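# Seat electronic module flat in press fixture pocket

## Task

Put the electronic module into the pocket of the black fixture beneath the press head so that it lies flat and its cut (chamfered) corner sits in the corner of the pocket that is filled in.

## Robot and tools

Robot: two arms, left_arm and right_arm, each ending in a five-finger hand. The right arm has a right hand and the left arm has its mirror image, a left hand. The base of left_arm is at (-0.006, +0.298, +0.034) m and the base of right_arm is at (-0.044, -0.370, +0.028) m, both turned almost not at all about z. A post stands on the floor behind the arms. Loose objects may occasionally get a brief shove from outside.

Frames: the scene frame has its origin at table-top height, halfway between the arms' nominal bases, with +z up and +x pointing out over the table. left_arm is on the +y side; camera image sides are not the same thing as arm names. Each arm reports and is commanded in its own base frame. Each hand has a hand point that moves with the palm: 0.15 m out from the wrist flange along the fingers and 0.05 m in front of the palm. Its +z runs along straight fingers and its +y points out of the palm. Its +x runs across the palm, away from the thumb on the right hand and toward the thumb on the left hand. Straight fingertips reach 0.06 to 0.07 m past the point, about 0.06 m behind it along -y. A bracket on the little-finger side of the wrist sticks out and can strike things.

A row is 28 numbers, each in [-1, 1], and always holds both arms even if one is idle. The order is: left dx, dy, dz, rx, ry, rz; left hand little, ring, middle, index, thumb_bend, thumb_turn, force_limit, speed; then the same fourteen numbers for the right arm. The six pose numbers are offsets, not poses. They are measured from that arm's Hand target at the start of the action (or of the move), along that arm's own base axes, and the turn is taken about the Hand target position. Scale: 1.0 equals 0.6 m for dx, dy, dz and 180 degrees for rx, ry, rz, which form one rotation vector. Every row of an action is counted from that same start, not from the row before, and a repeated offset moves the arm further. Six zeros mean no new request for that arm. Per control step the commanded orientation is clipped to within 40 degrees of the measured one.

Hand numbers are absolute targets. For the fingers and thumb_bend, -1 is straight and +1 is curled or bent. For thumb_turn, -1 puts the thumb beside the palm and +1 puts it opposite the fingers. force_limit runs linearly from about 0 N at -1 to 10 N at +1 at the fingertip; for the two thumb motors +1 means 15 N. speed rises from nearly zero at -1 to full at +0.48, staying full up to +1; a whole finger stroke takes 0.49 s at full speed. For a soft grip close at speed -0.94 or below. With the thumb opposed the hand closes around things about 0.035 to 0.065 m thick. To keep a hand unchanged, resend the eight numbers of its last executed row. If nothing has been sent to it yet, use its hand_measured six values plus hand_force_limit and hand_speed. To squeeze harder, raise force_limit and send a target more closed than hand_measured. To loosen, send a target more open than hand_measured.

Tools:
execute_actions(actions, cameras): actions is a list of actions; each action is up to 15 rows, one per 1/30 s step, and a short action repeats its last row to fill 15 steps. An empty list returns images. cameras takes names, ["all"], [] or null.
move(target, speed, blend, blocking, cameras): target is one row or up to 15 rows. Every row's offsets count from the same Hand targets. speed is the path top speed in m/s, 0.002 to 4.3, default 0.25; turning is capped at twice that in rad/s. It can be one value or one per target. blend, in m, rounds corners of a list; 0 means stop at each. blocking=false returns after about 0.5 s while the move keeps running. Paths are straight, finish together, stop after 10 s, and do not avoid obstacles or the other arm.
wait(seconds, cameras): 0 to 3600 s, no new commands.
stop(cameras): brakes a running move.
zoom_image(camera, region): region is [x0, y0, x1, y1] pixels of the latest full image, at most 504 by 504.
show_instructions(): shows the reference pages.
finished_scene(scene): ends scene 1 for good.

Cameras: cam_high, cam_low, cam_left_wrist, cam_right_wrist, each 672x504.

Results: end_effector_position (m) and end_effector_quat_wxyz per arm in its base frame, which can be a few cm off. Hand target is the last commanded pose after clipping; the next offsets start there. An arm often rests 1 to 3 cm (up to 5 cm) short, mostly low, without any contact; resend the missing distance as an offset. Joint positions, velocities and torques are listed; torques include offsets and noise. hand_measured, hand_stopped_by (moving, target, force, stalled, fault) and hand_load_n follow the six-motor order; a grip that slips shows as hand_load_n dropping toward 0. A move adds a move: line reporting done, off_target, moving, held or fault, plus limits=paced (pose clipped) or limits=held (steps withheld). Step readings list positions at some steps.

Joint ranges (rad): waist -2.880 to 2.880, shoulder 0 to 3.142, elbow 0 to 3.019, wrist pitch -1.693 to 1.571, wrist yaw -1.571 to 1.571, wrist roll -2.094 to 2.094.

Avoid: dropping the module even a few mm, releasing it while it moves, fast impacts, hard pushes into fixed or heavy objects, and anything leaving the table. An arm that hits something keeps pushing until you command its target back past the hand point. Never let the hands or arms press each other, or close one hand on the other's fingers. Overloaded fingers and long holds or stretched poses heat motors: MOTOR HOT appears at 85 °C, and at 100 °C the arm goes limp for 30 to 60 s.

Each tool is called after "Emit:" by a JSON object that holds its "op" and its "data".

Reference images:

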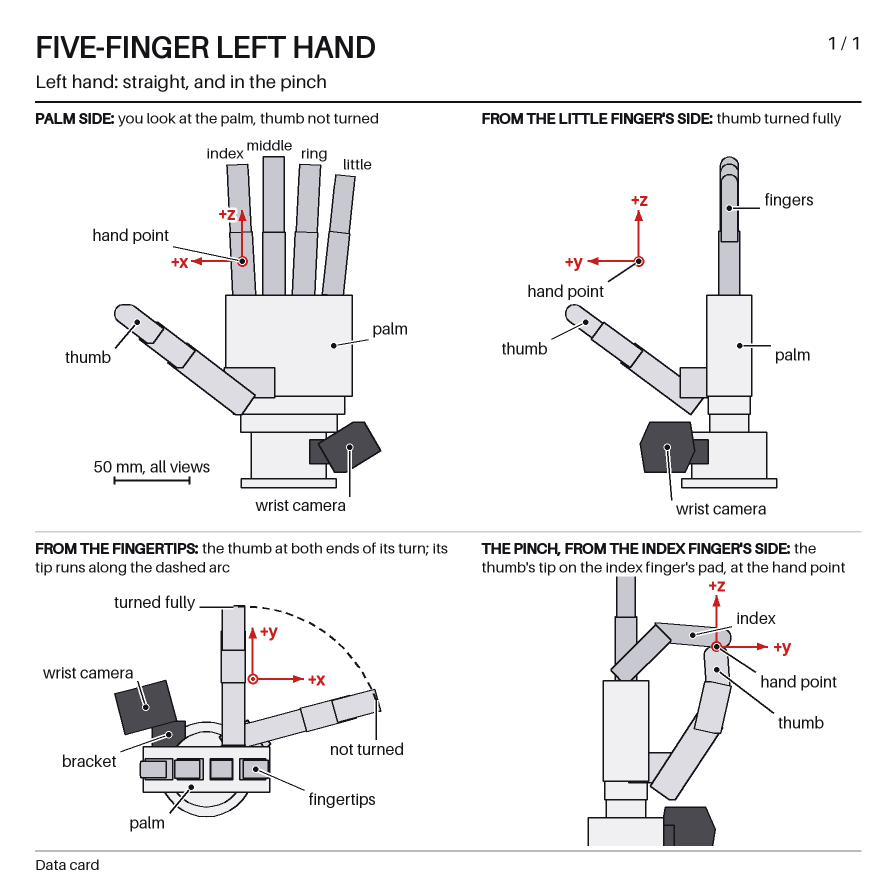

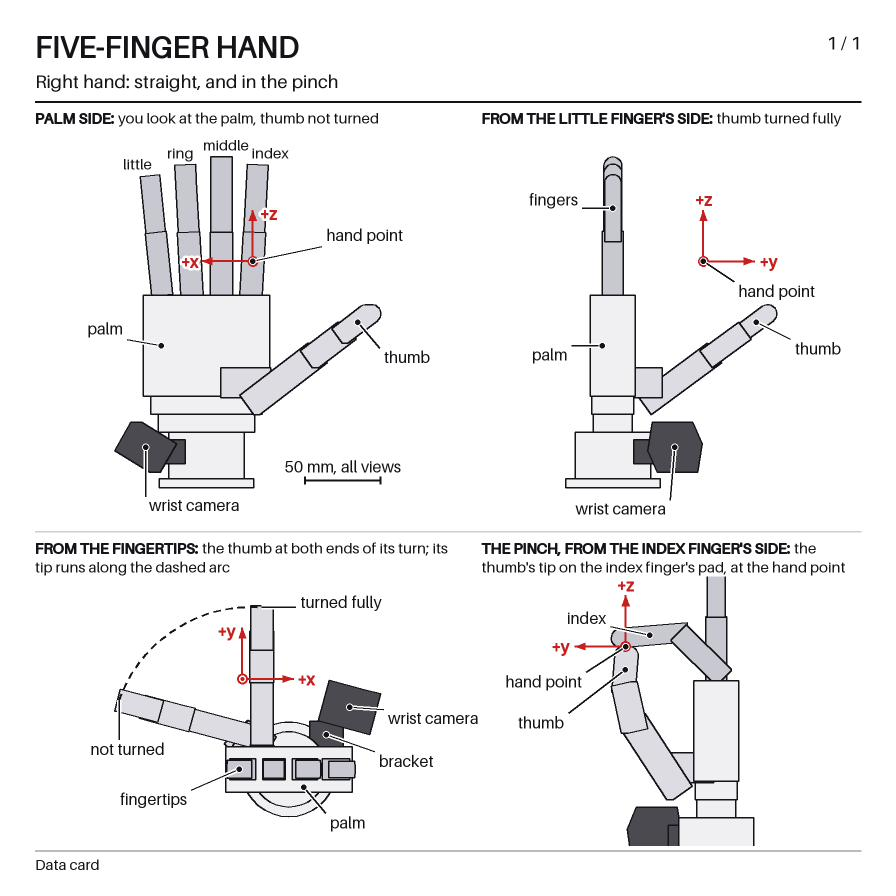

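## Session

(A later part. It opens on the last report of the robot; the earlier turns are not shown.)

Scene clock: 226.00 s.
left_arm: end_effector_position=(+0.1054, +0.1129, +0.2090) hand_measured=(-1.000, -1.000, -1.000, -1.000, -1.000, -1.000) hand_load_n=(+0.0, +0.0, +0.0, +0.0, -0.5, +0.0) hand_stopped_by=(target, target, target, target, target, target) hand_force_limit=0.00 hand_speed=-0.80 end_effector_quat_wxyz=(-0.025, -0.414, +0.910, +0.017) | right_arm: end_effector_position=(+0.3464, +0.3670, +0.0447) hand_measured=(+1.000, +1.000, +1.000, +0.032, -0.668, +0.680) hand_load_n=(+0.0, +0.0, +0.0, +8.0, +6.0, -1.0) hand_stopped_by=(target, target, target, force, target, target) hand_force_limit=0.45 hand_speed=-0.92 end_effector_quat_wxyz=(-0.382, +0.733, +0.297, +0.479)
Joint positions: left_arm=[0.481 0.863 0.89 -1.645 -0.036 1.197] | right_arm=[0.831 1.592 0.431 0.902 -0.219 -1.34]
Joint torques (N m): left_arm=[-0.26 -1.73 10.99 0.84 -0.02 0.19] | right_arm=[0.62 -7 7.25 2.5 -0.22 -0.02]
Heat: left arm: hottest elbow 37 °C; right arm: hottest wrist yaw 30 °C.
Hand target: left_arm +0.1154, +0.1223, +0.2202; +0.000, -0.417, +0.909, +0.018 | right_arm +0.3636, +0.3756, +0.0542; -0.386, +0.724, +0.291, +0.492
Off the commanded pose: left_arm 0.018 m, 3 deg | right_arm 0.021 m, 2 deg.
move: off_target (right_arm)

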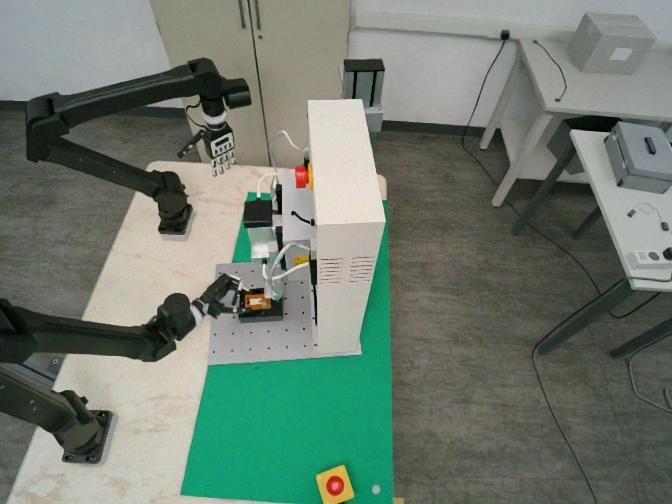

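Emit:
{"op": "wait", "data": {"seconds": 0.1, "cameras": ["cam_right_wrist","cam_low"]}}

Emit:
{"op": "zoom_image", "data": {"camera": "cam_right_wrist", "region": [460, 280, 580, 370]}}

Emit:
{"op": "zoom_image", "data": {"camera": "cam_right_wrist", "region": [340, 240, 580, 420]}}

Scene clock: 227.73 s.
left_arm: end_effector_position=(+0.1054, +0.1129, +0.2090) hand_measured=(-1.000, -1.000, -1.000, -1.000, -1.000, -1.000) hand_load_n=(+0.0, +0.0, +0.0, +0.0, -0.5, -0.5) hand_stopped_by=(target, target, target, target, target, target) hand_force_limit=0.00 hand_speed=-0.80 end_effector_quat_wxyz=(-0.025, -0.414, +0.910, +0.017) | right_arm: end_effector_position=(+0.3464, +0.3670, +0.0447) hand_measured=(+1.000, +1.000, +1.000, +0.032, -0.668, +0.680) hand_load_n=(+0.0, +0.0, +0.5, +8.0, +6.5, -1.0) hand_stopped_by=(target, target, target, force, target, target) hand_force_limit=0.45 hand_speed=-0.92 end_effector_quat_wxyz=(-0.382, +0.733, +0.297, +0.479)
Joint positions: left_arm=[0.481 0.863 0.89 -1.645 -0.036 1.197] | right_arm=[0.831 1.592 0.431 0.902 -0.219 -1.34]
Joint torques (N m): left_arm=[-0.26 -1.73 10.99 0.85 -0.02 0.19] | right_arm=[0.56 -6.89 7.24 2.47 -0.21 -0.02]
Heat: left arm: hottest elbow 37 °C; right arm: hottest wrist yaw 30 °C.
Hand target: left_arm +0.1154, +0.1223, +0.2202; +0.000, -0.417, +0.909, +0.018 | right_arm +0.3636, +0.3756, +0.0542; -0.386, +0.724, +0.291, +0.492
Off the commanded pose: left_arm 0.018 m, 3 deg | right_arm 0.021 m, 2 deg.
wait: 0.10 s; at rest from the start
Images, in order (width x height): cam_low 672x504, cam_right_wrist 672x504.

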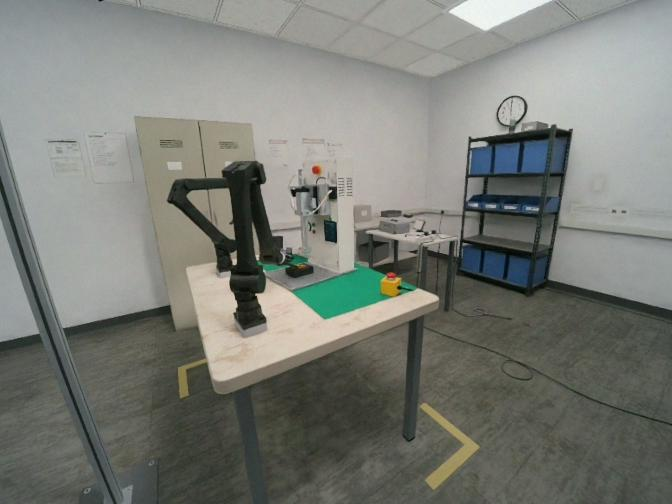

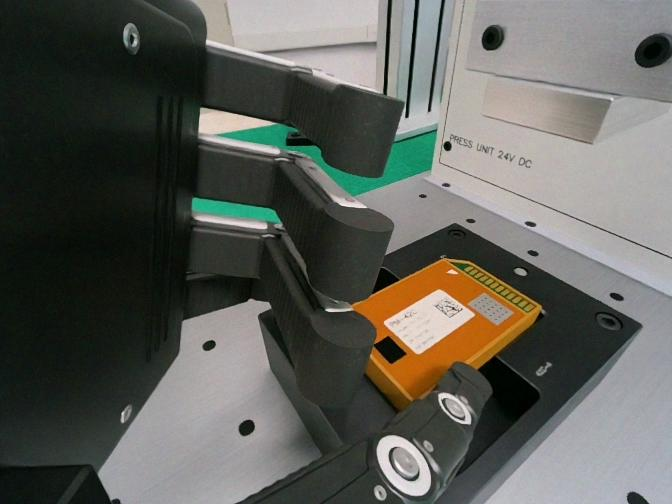

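Scaled by 4.200 from the camera's image (finer frame: 960x720).

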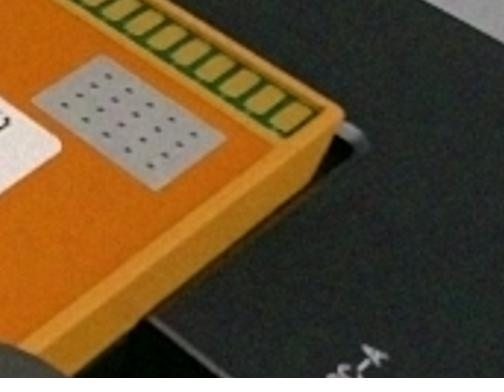

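Scaled by 2.100 from the camera's image (finer frame: 960x720).

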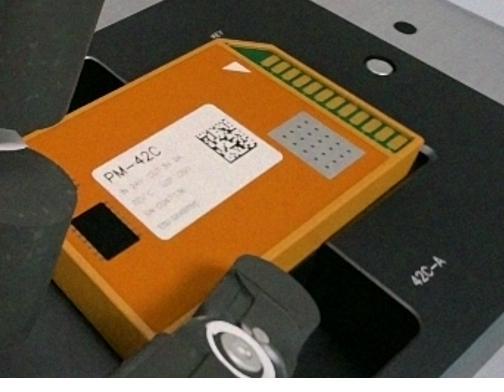

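Emit:
{"op": "execute_actions", "data": {"actions": [[[0,0,0,0,0,0,-1,-1,-1,-1,-1,-1,0,-0.8, 0,0,0,0,0,0,1,1,1,0.024,-0.657,0.68,0.45,-0.92]]], "cameras": ["cam_high","cam_right_wrist"]}}

Emit:
{"op": "zoom_image", "data": {"camera": "cam_right_wrist", "region": [460, 280, 580, 370]}}

Emit:
{"op": "zoom_image", "data": {"camera": "cam_high", "region": [236, 284, 286, 324]}}

Scene clock: 228.90 s.
left_arm: end_effector_position=(+0.1054, +0.1129, +0.2090) hand_measured=(-1.000, -1.000, -1.000, -1.000, -1.000, -1.000) hand_load_n=(+0.0, +0.0, +0.0, +0.0, +0.0, +0.0) hand_stopped_by=(target, target, target, target, target, target) hand_force_limit=0.00 hand_speed=-0.80 end_effector_quat_wxyz=(-0.025, -0.414, +0.910, +0.017) | right_arm: end_effector_position=(+0.3465, +0.3670, +0.0448) hand_measured=(+1.000, +1.000, +1.000, +0.022, -0.664, +0.680) hand_load_n=(+0.0, +0.0, +0.0, +7.0, +6.0, -1.0) hand_stopped_by=(target, target, target, force, target, target) hand_force_limit=0.45 hand_speed=-0.92 end_effector_quat_wxyz=(-0.381, +0.732, +0.297, +0.479)
Joint positions: left_arm=[0.481 0.863 0.89 -1.645 -0.036 1.197] | right_arm=[0.831 1.592 0.431 0.902 -0.219 -1.342]
Joint torques (N m): left_arm=[-0.26 -1.73 10.99 0.84 -0.02 0.2] | right_arm=[0.73 -6.95 7.21 2.48 -0.22 -0.02]
Heat: left arm: hottest elbow 37 °C; right arm: hottest wrist yaw 30 °C.
Hand target: left_arm +0.1154, +0.1223, +0.2202; +0.000, -0.417, +0.909, +0.018 | right_arm +0.3636, +0.3756, +0.0542; -0.386, +0.724, +0.291, +0.492
Off the commanded pose: left_arm 0.018 m, 3 deg | right_arm 0.021 m, 2 deg.
Step readings (end_effector_position of left_arm | right_arm):
0: (+0.1054, +0.1129, +0.2090) | (+0.3464, +0.3670, +0.0447)
1: (+0.1054, +0.1129, +0.2090) | (+0.3464, +0.3670, +0.0447)
2: (+0.1054, +0.1129, +0.2090) | (+0.3464, +0.3670, +0.0447)
4: (+0.1054, +0.1129, +0.2090) | (+0.3464, +0.3670, +0.0447)
8: (+0.1054, +0.1129, +0.2090) | (+0.3465, +0.3670, +0.0448)
15: (+0.1054, +0.1129, +0.2090) | (+0.3465, +0.3670, +0.0448)

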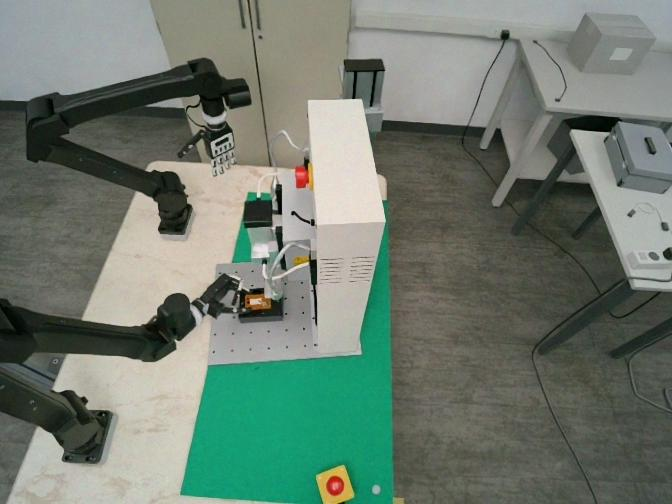

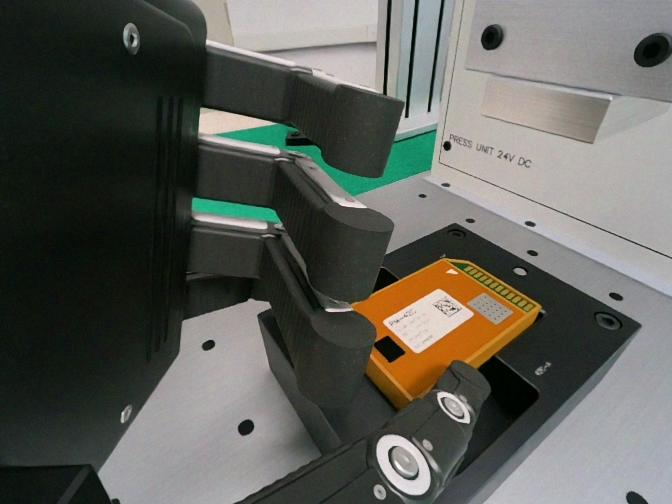

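Scaled by 4.200 from the camera's image (finer frame: 960x720).

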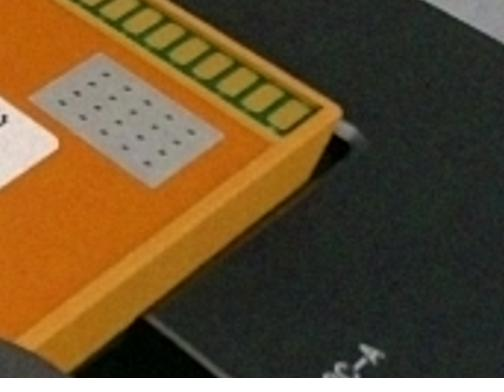

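Scaled by 10.080 from the camera's image (finer frame: 960x720).

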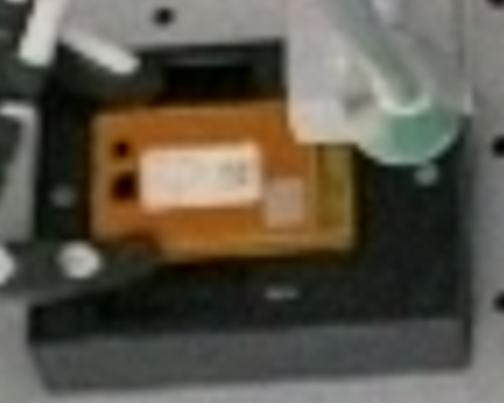

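Emit:
{"op": "execute_actions", "data": {"actions": [[[0,0,0,0,0,0,-1,-1,-1,-1,-1,-1,0,-0.8, 0,0,0,0,0,0,1,1,1,0.010,-0.646,0.68,0.45,-0.92]]], "cameras": ["cam_high","cam_right_wrist"]}}

Emit:
{"op": "zoom_image", "data": {"camera": "cam_right_wrist", "region": [460, 280, 580, 370]}}

Emit:
{"op": "zoom_image", "data": {"camera": "cam_high", "region": [236, 284, 286, 324]}}

Scene clock: 229.90 s.
left_arm: end_effector_position=(+0.1054, +0.1129, +0.2090) hand_measured=(-1.000, -1.000, -1.000, -1.000, -1.000, -1.000) hand_load_n=(+0.0, +0.0, +0.0, +0.0, -0.5, +0.0) hand_stopped_by=(target, target, target, target, target, target) hand_force_limit=0.00 hand_speed=-0.80 end_effector_quat_wxyz=(-0.025, -0.414, +0.910, +0.017) | right_arm: end_effector_position=(+0.3465, +0.3669, +0.0441) hand_measured=(+1.000, +1.000, +1.000, +0.008, -0.650, +0.680) hand_load_n=(+0.0, +0.0, +0.0, +7.0, +5.5, -1.0) hand_stopped_by=(target, target, target, target, target, target) hand_force_limit=0.45 hand_speed=-0.92 end_effector_quat_wxyz=(-0.381, +0.733, +0.298, +0.479)
Joint positions: left_arm=[0.481 0.863 0.89 -1.645 -0.036 1.197] | right_arm=[0.831 1.593 0.431 0.902 -0.219 -1.344]
Joint torques (N m): left_arm=[-0.26 -1.67 10.99 0.85 -0.02 0.2] | right_arm=[0.73 -6.83 7.24 2.5 -0.22 -0.01]
Heat: left arm: hottest elbow 37 °C; right arm: hottest wrist yaw 30 °C.
Hand target: left_arm +0.1154, +0.1223, +0.2202; +0.000, -0.417, +0.909, +0.018 | right_arm +0.3636, +0.3756, +0.0542; -0.386, +0.724, +0.291, +0.492
Off the commanded pose: left_arm 0.018 m, 3 deg | right_arm 0.022 m, 2 deg.
Step readings (end_effector_position of left_arm | right_arm):
0: (+0.1054, +0.1129, +0.2090) | (+0.3465, +0.3670, +0.0448)
1: (+0.1054, +0.1129, +0.2090) | (+0.3465, +0.3670, +0.0448)
2: (+0.1054, +0.1129, +0.2090) | (+0.3465, +0.3670, +0.0448)
4: (+0.1054, +0.1129, +0.2090) | (+0.3464, +0.3669, +0.0440)
8: (+0.1054, +0.1129, +0.2090) | (+0.3465, +0.3669, +0.0441)
15: (+0.1054, +0.1129, +0.2090) | (+0.3465, +0.3669, +0.0441)

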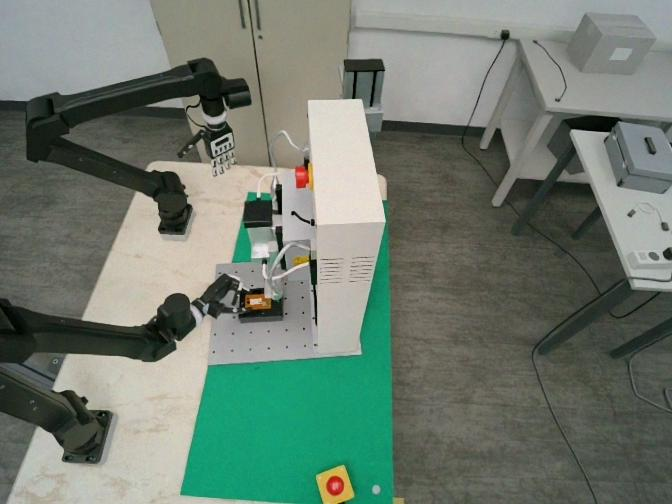

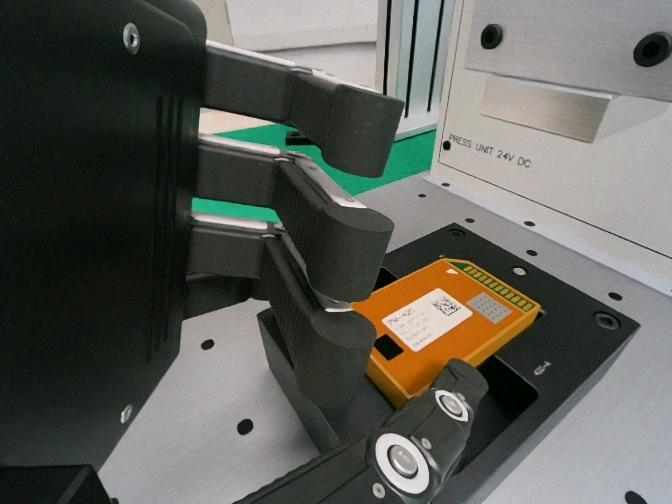

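Scaled by 4.200 from the camera's image (finer frame: 960x720).

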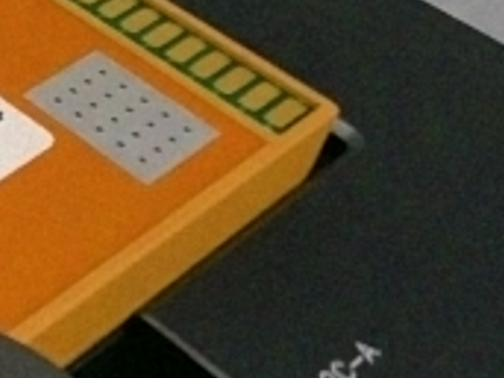

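Scaled by 10.080 from the camera's image (finer frame: 960x720).

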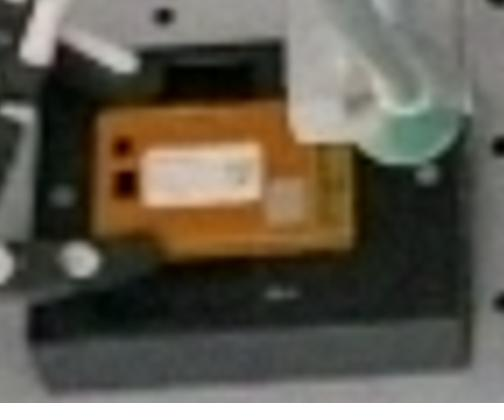

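Emit:
{"op": "move", "data": {"target": [0,0,0,0,0,0,-1,-1,-1,-1,-1,-1,0,-0.8, -0.005,-0.005,-0.010,0,0,0,1,1,1,0.010,-0.646,0.68,0.45,-0.92], "speed": 0.04, "cameras": ["cam_high","cam_right_wrist"]}}

Emit:
{"op": "zoom_image", "data": {"camera": "cam_right_wrist", "region": [460, 280, 580, 370]}}

Emit:
{"op": "zoom_image", "data": {"camera": "cam_high", "region": [236, 284, 286, 324]}}

Scene clock: 231.00 s.
left_arm: end_effector_position=(+0.1054, +0.1129, +0.2090) hand_measured=(-1.000, -1.000, -1.000, -1.000, -1.000, -1.000) hand_load_n=(+0.0, +0.0, +0.0, +0.0, +0.0, +0.0) hand_stopped_by=(target, target, target, target, target, target) hand_force_limit=0.00 hand_speed=-0.80 end_effector_quat_wxyz=(-0.025, -0.414, +0.910, +0.017) | right_arm: end_effector_position=(+0.3481, +0.3673, +0.0439) hand_measured=(+1.000, +1.000, +1.000, +0.008, -0.650, +0.680) hand_load_n=(+0.0, +0.0, +0.0, +6.5, +5.5, -1.5) hand_stopped_by=(target, target, target, target, target, target) hand_force_limit=0.45 hand_speed=-0.92 end_effector_quat_wxyz=(-0.381, +0.729, +0.299, +0.484)
Joint positions: left_arm=[0.481 0.863 0.89 -1.645 -0.036 1.197] | right_arm=[0.83 1.605 0.431 0.923 -0.219 -1.348]
Joint torques (N m): left_arm=[-0.32 -1.67 10.99 0.85 -0.02 0.19] | right_arm=[0.79 -6.65 6.23 2.88 -0.19 -0.01]
Heat: left arm: hottest elbow 37 °C; right arm: hottest wrist yaw 30 °C.
Hand target: left_arm +0.1154, +0.1223, +0.2202; +0.000, -0.417, +0.909, +0.018 | right_arm +0.3606, +0.3726, +0.0482; -0.386, +0.724, +0.291, +0.492
Off the commanded pose: left_arm 0.018 m, 3 deg | right_arm 0.014 m, 2 deg.
move: off_target (right_arm)

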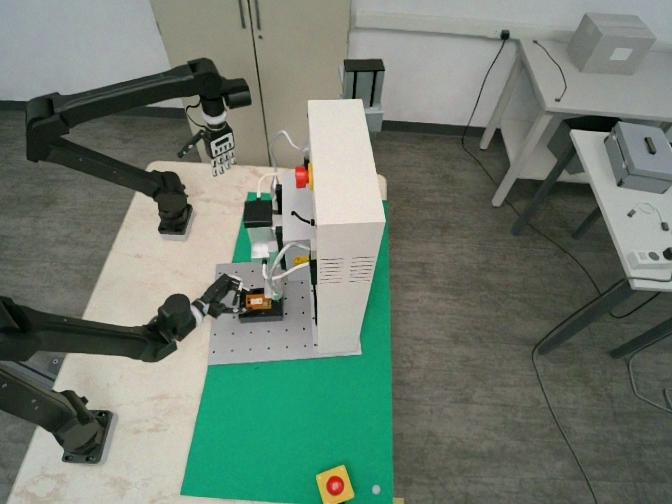

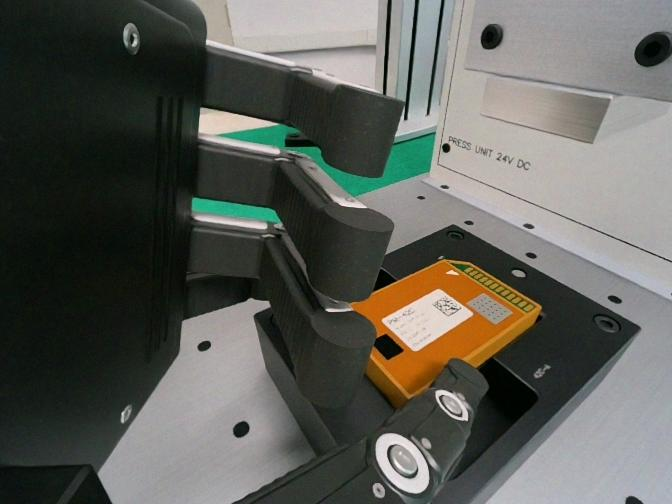

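Scaled by 4.200 from the camera's image (finer frame: 960x720).

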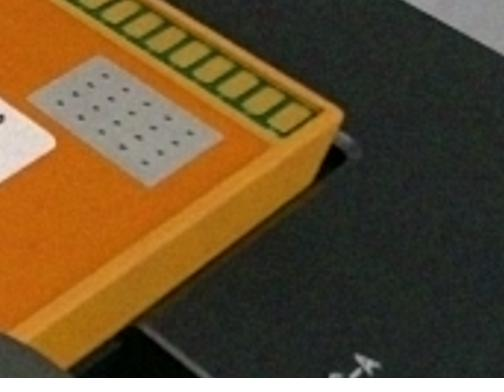

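Scaled by 10.080 from the camera's image (finer frame: 960x720).

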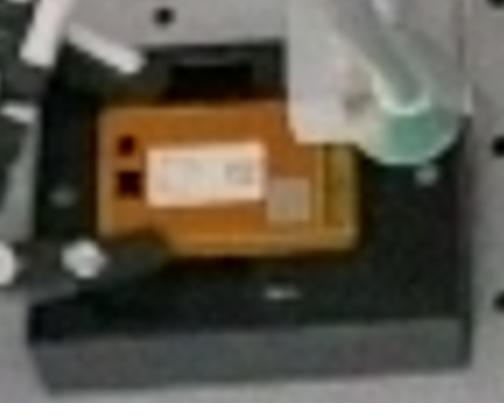

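Emit:
{"op": "zoom_image", "data": {"camera": "cam_right_wrist", "region": [340, 330, 440, 405]}}

Emit:
{"op": "zoom_image", "data": {"camera": "cam_high", "region": [238, 288, 262, 312]}}

Scaled by 5.040 from the camera's image (finer frame: 960x720).

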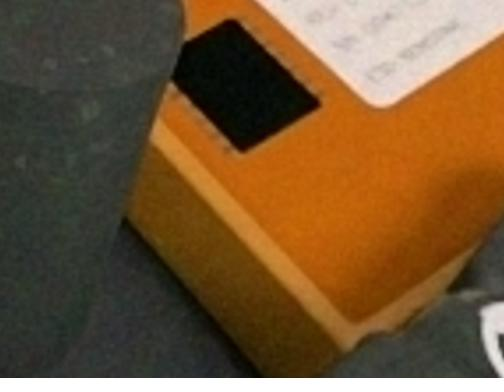

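Scaled by 21.000 from the camera's image (finer frame: 960x720).

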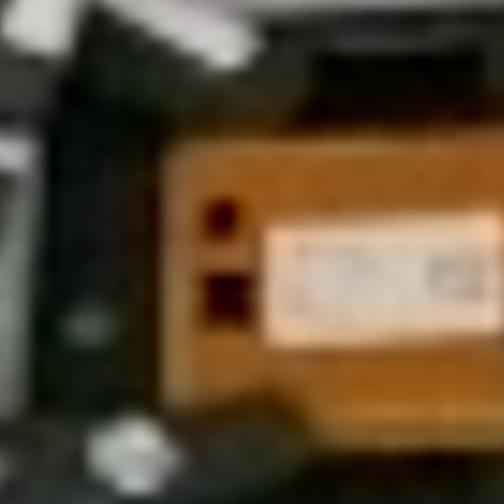

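Emit:
{"op": "zoom_image", "data": {"camera": "cam_right_wrist", "region": [420, 205, 660, 375]}}

Emit:
{"op": "zoom_image", "data": {"camera": "cam_right_wrist", "region": [220, 280, 420, 430]}}

Emit:
{"op": "zoom_image", "data": {"camera": "cam_right_wrist", "region": [460, 320, 660, 500]}}

Emit:
{"op": "zoom_image", "data": {"camera": "cam_right_wrist", "region": [520, 295, 560, 325]}}

Scaled by 2.100 from the camera's image (finer frame: 960x720).

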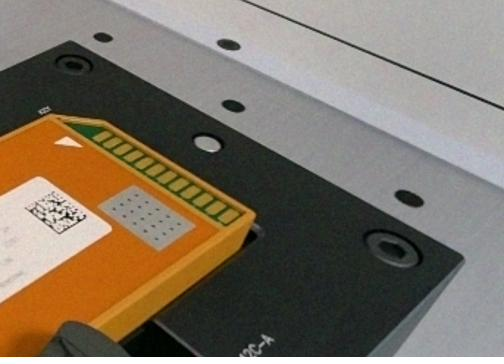

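Scaled by 2.520 from the camera's image (finer frame: 960x720).

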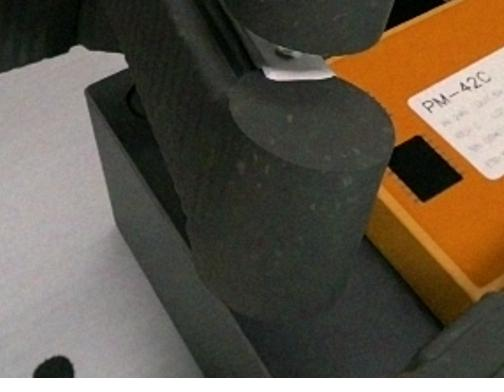

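Scaled by 2.520 from the camera's image (finer frame: 960x720).

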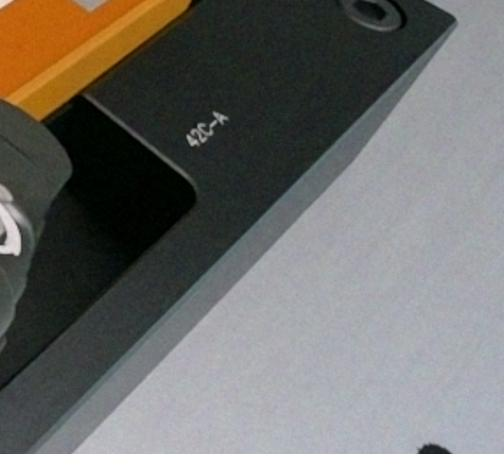

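Scaled by 12.600 from the camera's image (finer frame: 960x720).

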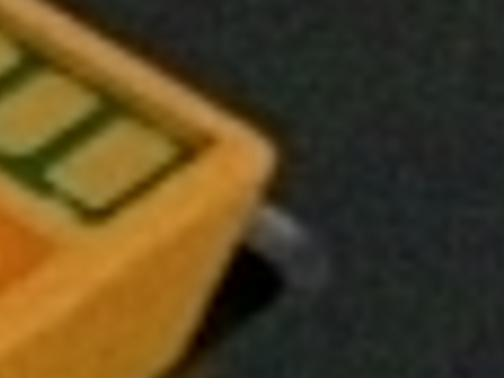

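Emit:
{"op": "move", "data": {"target": [0,0,0,0,0,0,-1,-1,-1,-1,-1,-1,0,-0.8, 0.0085,0.0025,0.002,0,0,0,1,1,1,0.010,-0.646,0.68,0.45,-0.92], "speed": 0.04, "cameras": ["cam_high","cam_right_wrist"]}}

Emit:
{"op": "zoom_image", "data": {"camera": "cam_right_wrist", "region": [460, 280, 580, 370]}}

Emit:
{"op": "zoom_image", "data": {"camera": "cam_high", "region": [236, 284, 286, 324]}}

Scene clock: 234.80 s.
left_arm: end_effector_position=(+0.1054, +0.1129, +0.2090) hand_measured=(-1.000, -1.000, -1.000, -1.000, -1.000, -1.000) hand_load_n=(+0.0, +0.0, +0.0, +0.0, +0.0, +0.0) hand_stopped_by=(target, target, target, target, target, target) hand_force_limit=0.00 hand_speed=-0.80 end_effector_quat_wxyz=(-0.025, -0.414, +0.910, +0.017) | right_arm: end_effector_position=(+0.3481, +0.3672, +0.0431) hand_measured=(+1.000, +1.000, +1.000, +0.008, -0.650, +0.680) hand_load_n=(+0.0, +0.0, +0.0, +6.5, +5.0, -1.5) hand_stopped_by=(target, target, target, target, target, target) hand_force_limit=0.45 hand_speed=-0.92 end_effector_quat_wxyz=(-0.382, +0.729, +0.300, +0.482)
Joint positions: left_arm=[0.481 0.863 0.89 -1.645 -0.036 1.197] | right_arm=[0.827 1.607 0.431 0.923 -0.226 -1.348]
Joint torques (N m): left_arm=[-0.26 -1.73 10.99 0.85 -0.02 0.2] | right_arm=[0.56 -6.53 7.08 2.44 -0.21 -0.03]
Heat: left arm: hottest elbow 37 °C; right arm: hottest elbow 30 °C.
Hand target: left_arm +0.1154, +0.1223, +0.2202; +0.000, -0.417, +0.909, +0.018 | right_arm +0.3657, +0.3741, +0.0494; -0.386, +0.724, +0.291, +0.492
Off the commanded pose: left_arm 0.018 m, 3 deg | right_arm 0.020 m, 2 deg.
move: off_target (right_arm)

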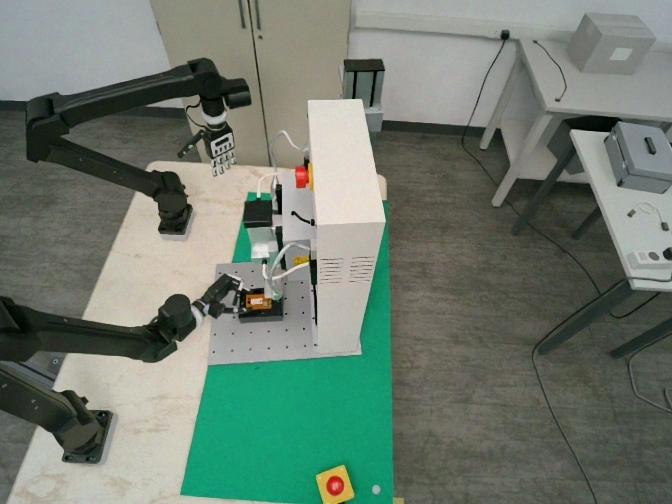

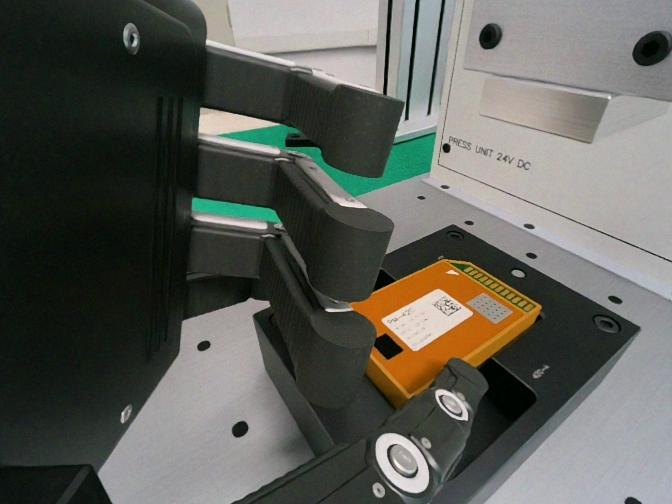

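Scaled by 4.200 from the camera's image (finer frame: 960x720).

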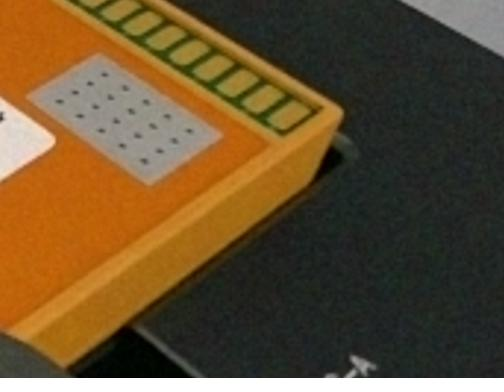

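Scaled by 10.080 from the camera's image (finer frame: 960x720).

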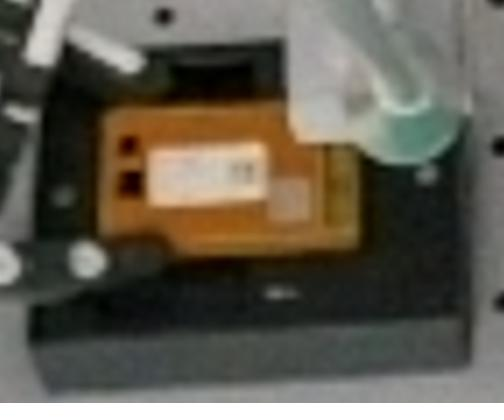

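Emit:
{"op": "move", "data": {"target": [0,0,0,0,0,0,-1,-1,-1,-1,-1,-1,0,-0.8, 0.006,0.004,0.0,-0.0005,0,-0.0025,1,1,1,0.010,-0.646,0.68,0.45,-0.92], "speed": 0.04, "cameras": ["cam_high","cam_right_wrist"]}}

Emit:
{"op": "zoom_image", "data": {"camera": "cam_right_wrist", "region": [460, 280, 580, 370]}}

Emit:
{"op": "zoom_image", "data": {"camera": "cam_high", "region": [236, 284, 286, 324]}}

Scene clock: 235.80 s.
left_arm: end_effector_position=(+0.1054, +0.1129, +0.2090) hand_measured=(-1.000, -1.000, -1.000, -1.000, -1.000, -1.000) hand_load_n=(+0.0, +0.0, +0.0, +0.0, -0.5, +0.0) hand_stopped_by=(target, target, target, target, target, target) hand_force_limit=0.00 hand_speed=-0.80 end_effector_quat_wxyz=(-0.025, -0.414, +0.910, +0.017) | right_arm: end_effector_position=(+0.3523, +0.3683, +0.0406) hand_measured=(+1.000, +1.000, +1.000, +0.008, -0.650, +0.680) hand_load_n=(+0.0, +0.0, +0.0, +6.5, +5.5, -1.0) hand_stopped_by=(target, target, target, target, target, target) hand_force_limit=0.45 hand_speed=-0.92 end_effector_quat_wxyz=(-0.380, +0.732, +0.296, +0.482)
Joint positions: left_arm=[0.481 0.863 0.89 -1.645 -0.036 1.197] | right_arm=[0.824 1.621 0.442 0.923 -0.222 -1.345]
Joint torques (N m): left_arm=[-0.26 -1.73 10.99 0.84 -0.02 0.2] | right_arm=[0.73 -7.41 7.21 2.15 0.01 -0.02]
Heat: left arm: hottest elbow 37 °C; right arm: hottest elbow 30 °C.
Hand target: left_arm +0.1154, +0.1223, +0.2202; +0.000, -0.417, +0.909, +0.018 | right_arm +0.3693, +0.3765, +0.0494; -0.383, +0.726, +0.289, +0.493
Off the commanded pose: left_arm 0.018 m, 3 deg | right_arm 0.021 m, 2 deg.
move: off_target (right_arm)

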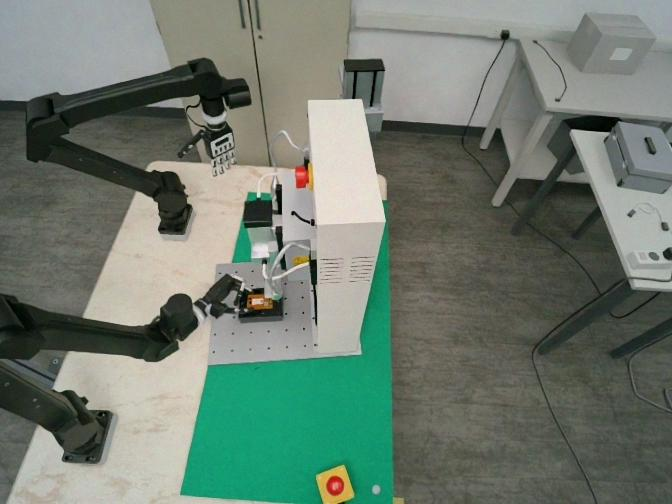

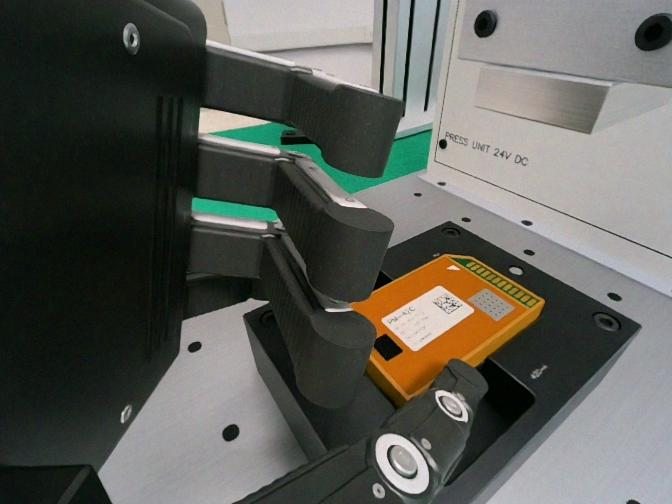

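Scaled by 4.200 from the camera's image (finer frame: 960x720).

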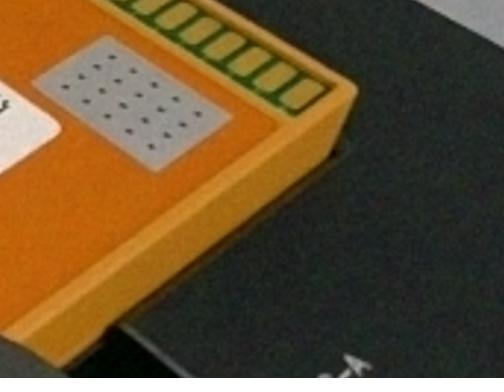

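Scaled by 10.080 from the camera's image (finer frame: 960x720).

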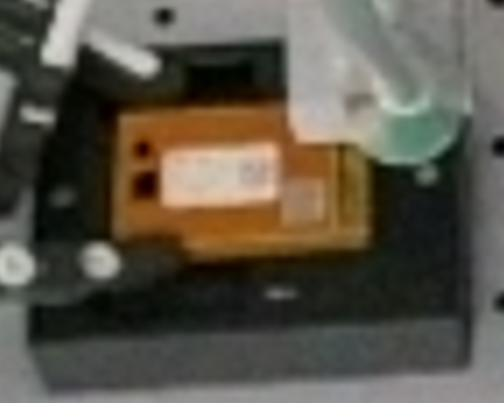

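Emit:
{"op": "move", "data": {"target": [0,0,0,0,0,0,-1,-1,-1,-1,-1,-1,0,-0.8, -0.005,-0.004,-0.012,0,0,0,1,1,1,0.010,-0.646,0.68,0.45,-0.92], "speed": 0.04, "cameras": ["cam_high","cam_right_wrist","cam_low"]}}

Emit:
{"op": "zoom_image", "data": {"camera": "cam_right_wrist", "region": [460, 280, 580, 370]}}

Emit:
{"op": "zoom_image", "data": {"camera": "cam_high", "region": [236, 284, 286, 324]}}

Emit:
{"op": "zoom_image", "data": {"camera": "cam_right_wrist", "region": [340, 240, 580, 420]}}

Scene clock: 236.83 s.
left_arm: end_effector_position=(+0.1054, +0.1129, +0.2090) hand_measured=(-1.000, -1.000, -1.000, -1.000, -1.000, -1.000) hand_load_n=(+0.0, +0.0, +0.0, +0.0, +0.0, +0.0) hand_stopped_by=(target, target, target, target, target, target) hand_force_limit=0.00 hand_speed=-0.80 end_effector_quat_wxyz=(-0.025, -0.414, +0.910, +0.017) | right_arm: end_effector_position=(+0.3521, +0.3687, +0.0391) hand_measured=(+1.000, +1.000, +1.000, +0.008, -0.652, +0.680) hand_load_n=(+0.0, +0.0, +0.0, +4.5, +6.5, -1.0) hand_stopped_by=(target, target, target, target, target, target) hand_force_limit=0.45 hand_speed=-0.92 end_effector_quat_wxyz=(-0.380, +0.730, +0.297, +0.484)
Joint positions: left_arm=[0.481 0.863 0.89 -1.645 -0.036 1.197] | right_arm=[0.825 1.632 0.44 0.94 -0.22 -1.347]
Joint torques (N m): left_arm=[-0.26 -1.73 10.99 0.85 -0.02 0.2] | right_arm=[0.97 -6.48 6.32 2.82 0.03 -0.02]
Heat: left arm: hottest elbow 37 °C; right arm: hottest elbow 30 °C.
Hand target: left_arm +0.1154, +0.1223, +0.2202; +0.000, -0.417, +0.909, +0.018 | right_arm +0.3663, +0.3741, +0.0422; -0.383, +0.726, +0.289, +0.493
Off the commanded pose: left_arm 0.018 m, 3 deg | right_arm 0.015 m, 2 deg.
move: off_target (right_arm)
Images, in order (width x height): cam_high 672x504, cam_low 672x504, cam_right_wrist 672x504.

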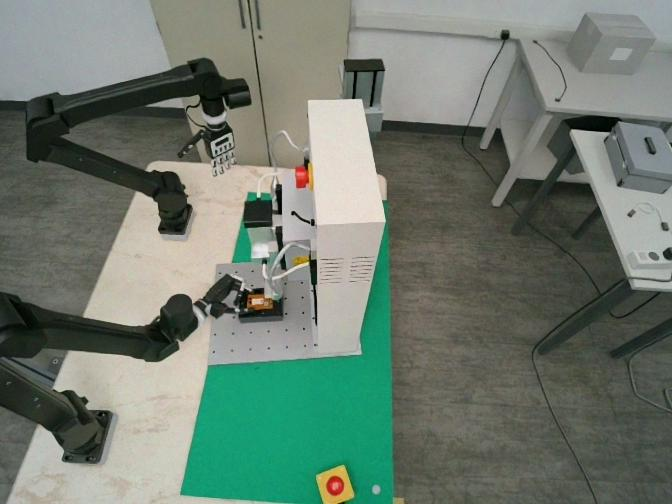

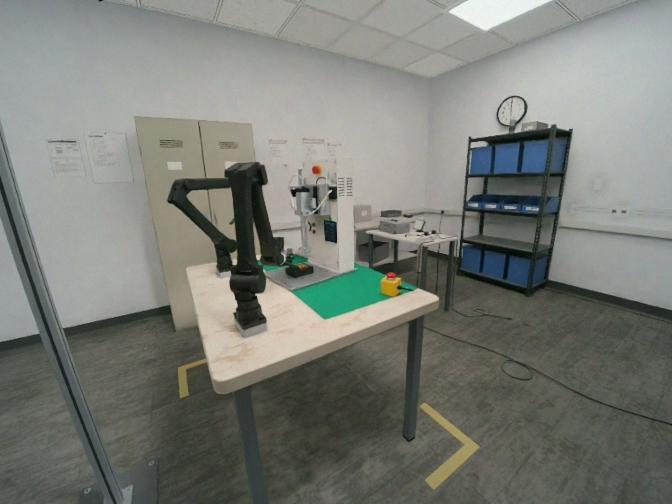

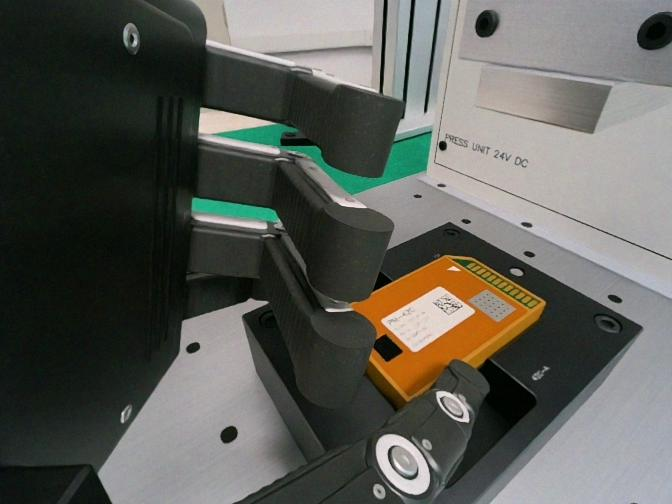

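Scaled by 4.200 from the camera's image (finer frame: 960x720).

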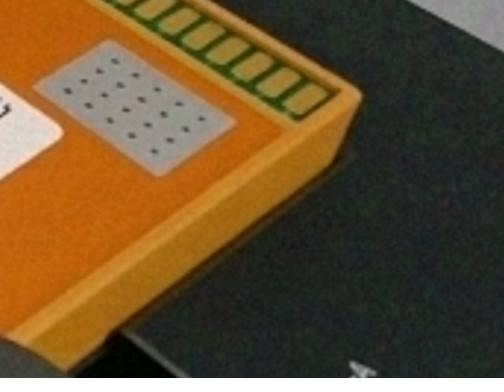

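Scaled by 10.080 from the camera's image (finer frame: 960x720).

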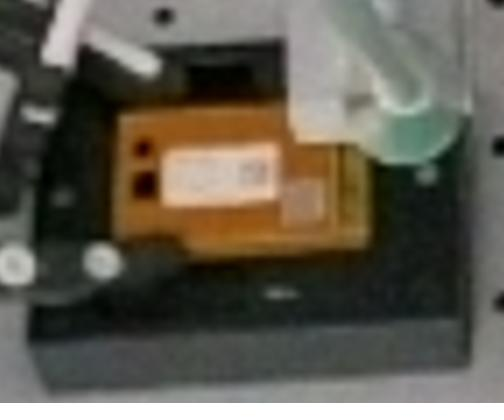

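Scaled by 2.100 from the camera's image (finer frame: 960x720).

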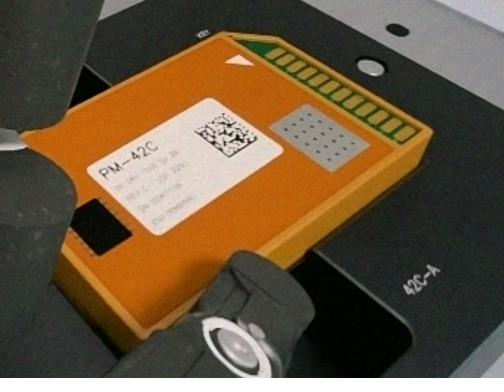

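Emit:
{"op": "zoom_image", "data": {"camera": "cam_low", "region": [284, 252, 320, 279]}}

Emit:
{"op": "zoom_image", "data": {"camera": "cam_low", "region": [294, 258, 310, 270]}}

Scaled by 14.000 from the camera's image (finer frame: 960x720).

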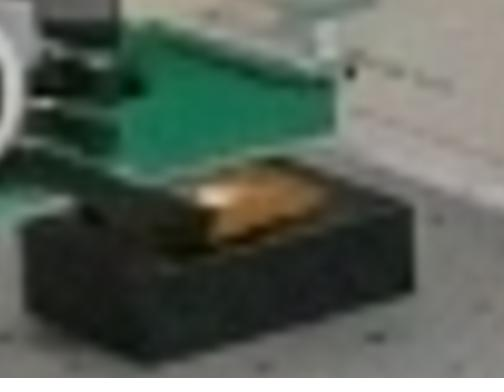

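Scaled by 31.500 from the camera's image (finer frame: 960x720).

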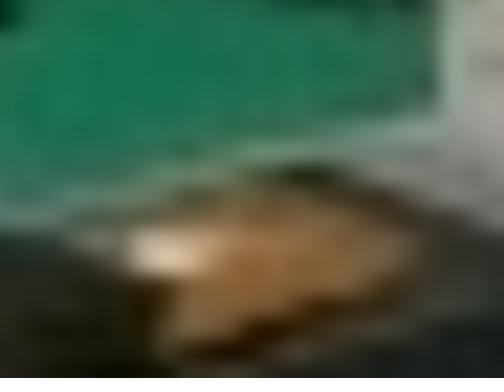

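Emit:
{"op": "zoom_image", "data": {"camera": "cam_right_wrist", "region": [515, 285, 565, 325]}}

Emit:
{"op": "zoom_image", "data": {"camera": "cam_right_wrist", "region": [465, 320, 515, 375]}}

Emit:
{"op": "zoom_image", "data": {"camera": "cam_right_wrist", "region": [360, 340, 420, 420]}}

Scaled by 10.080 from the camera's image (finer frame: 960x720).

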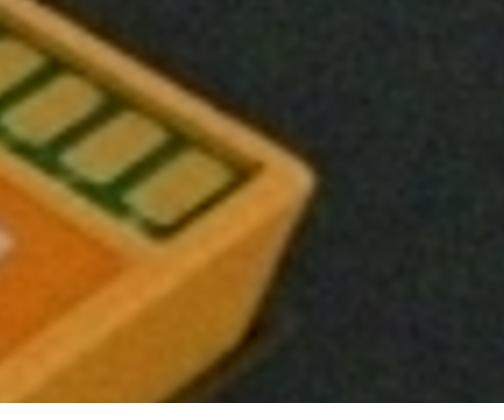

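Scaled by 9.164 from the camera's image (finer frame: 960x720).

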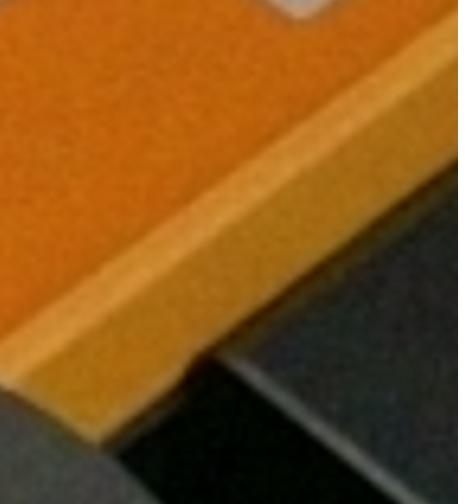

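Scaled by 6.300 from the camera's image (finer frame: 960x720).

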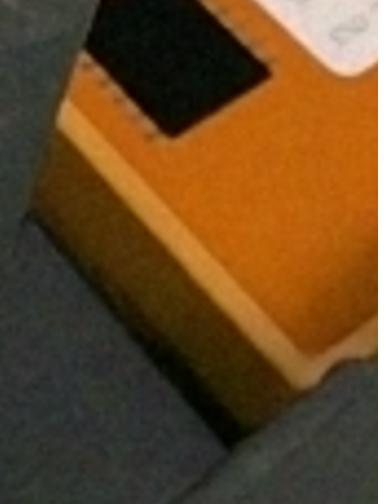

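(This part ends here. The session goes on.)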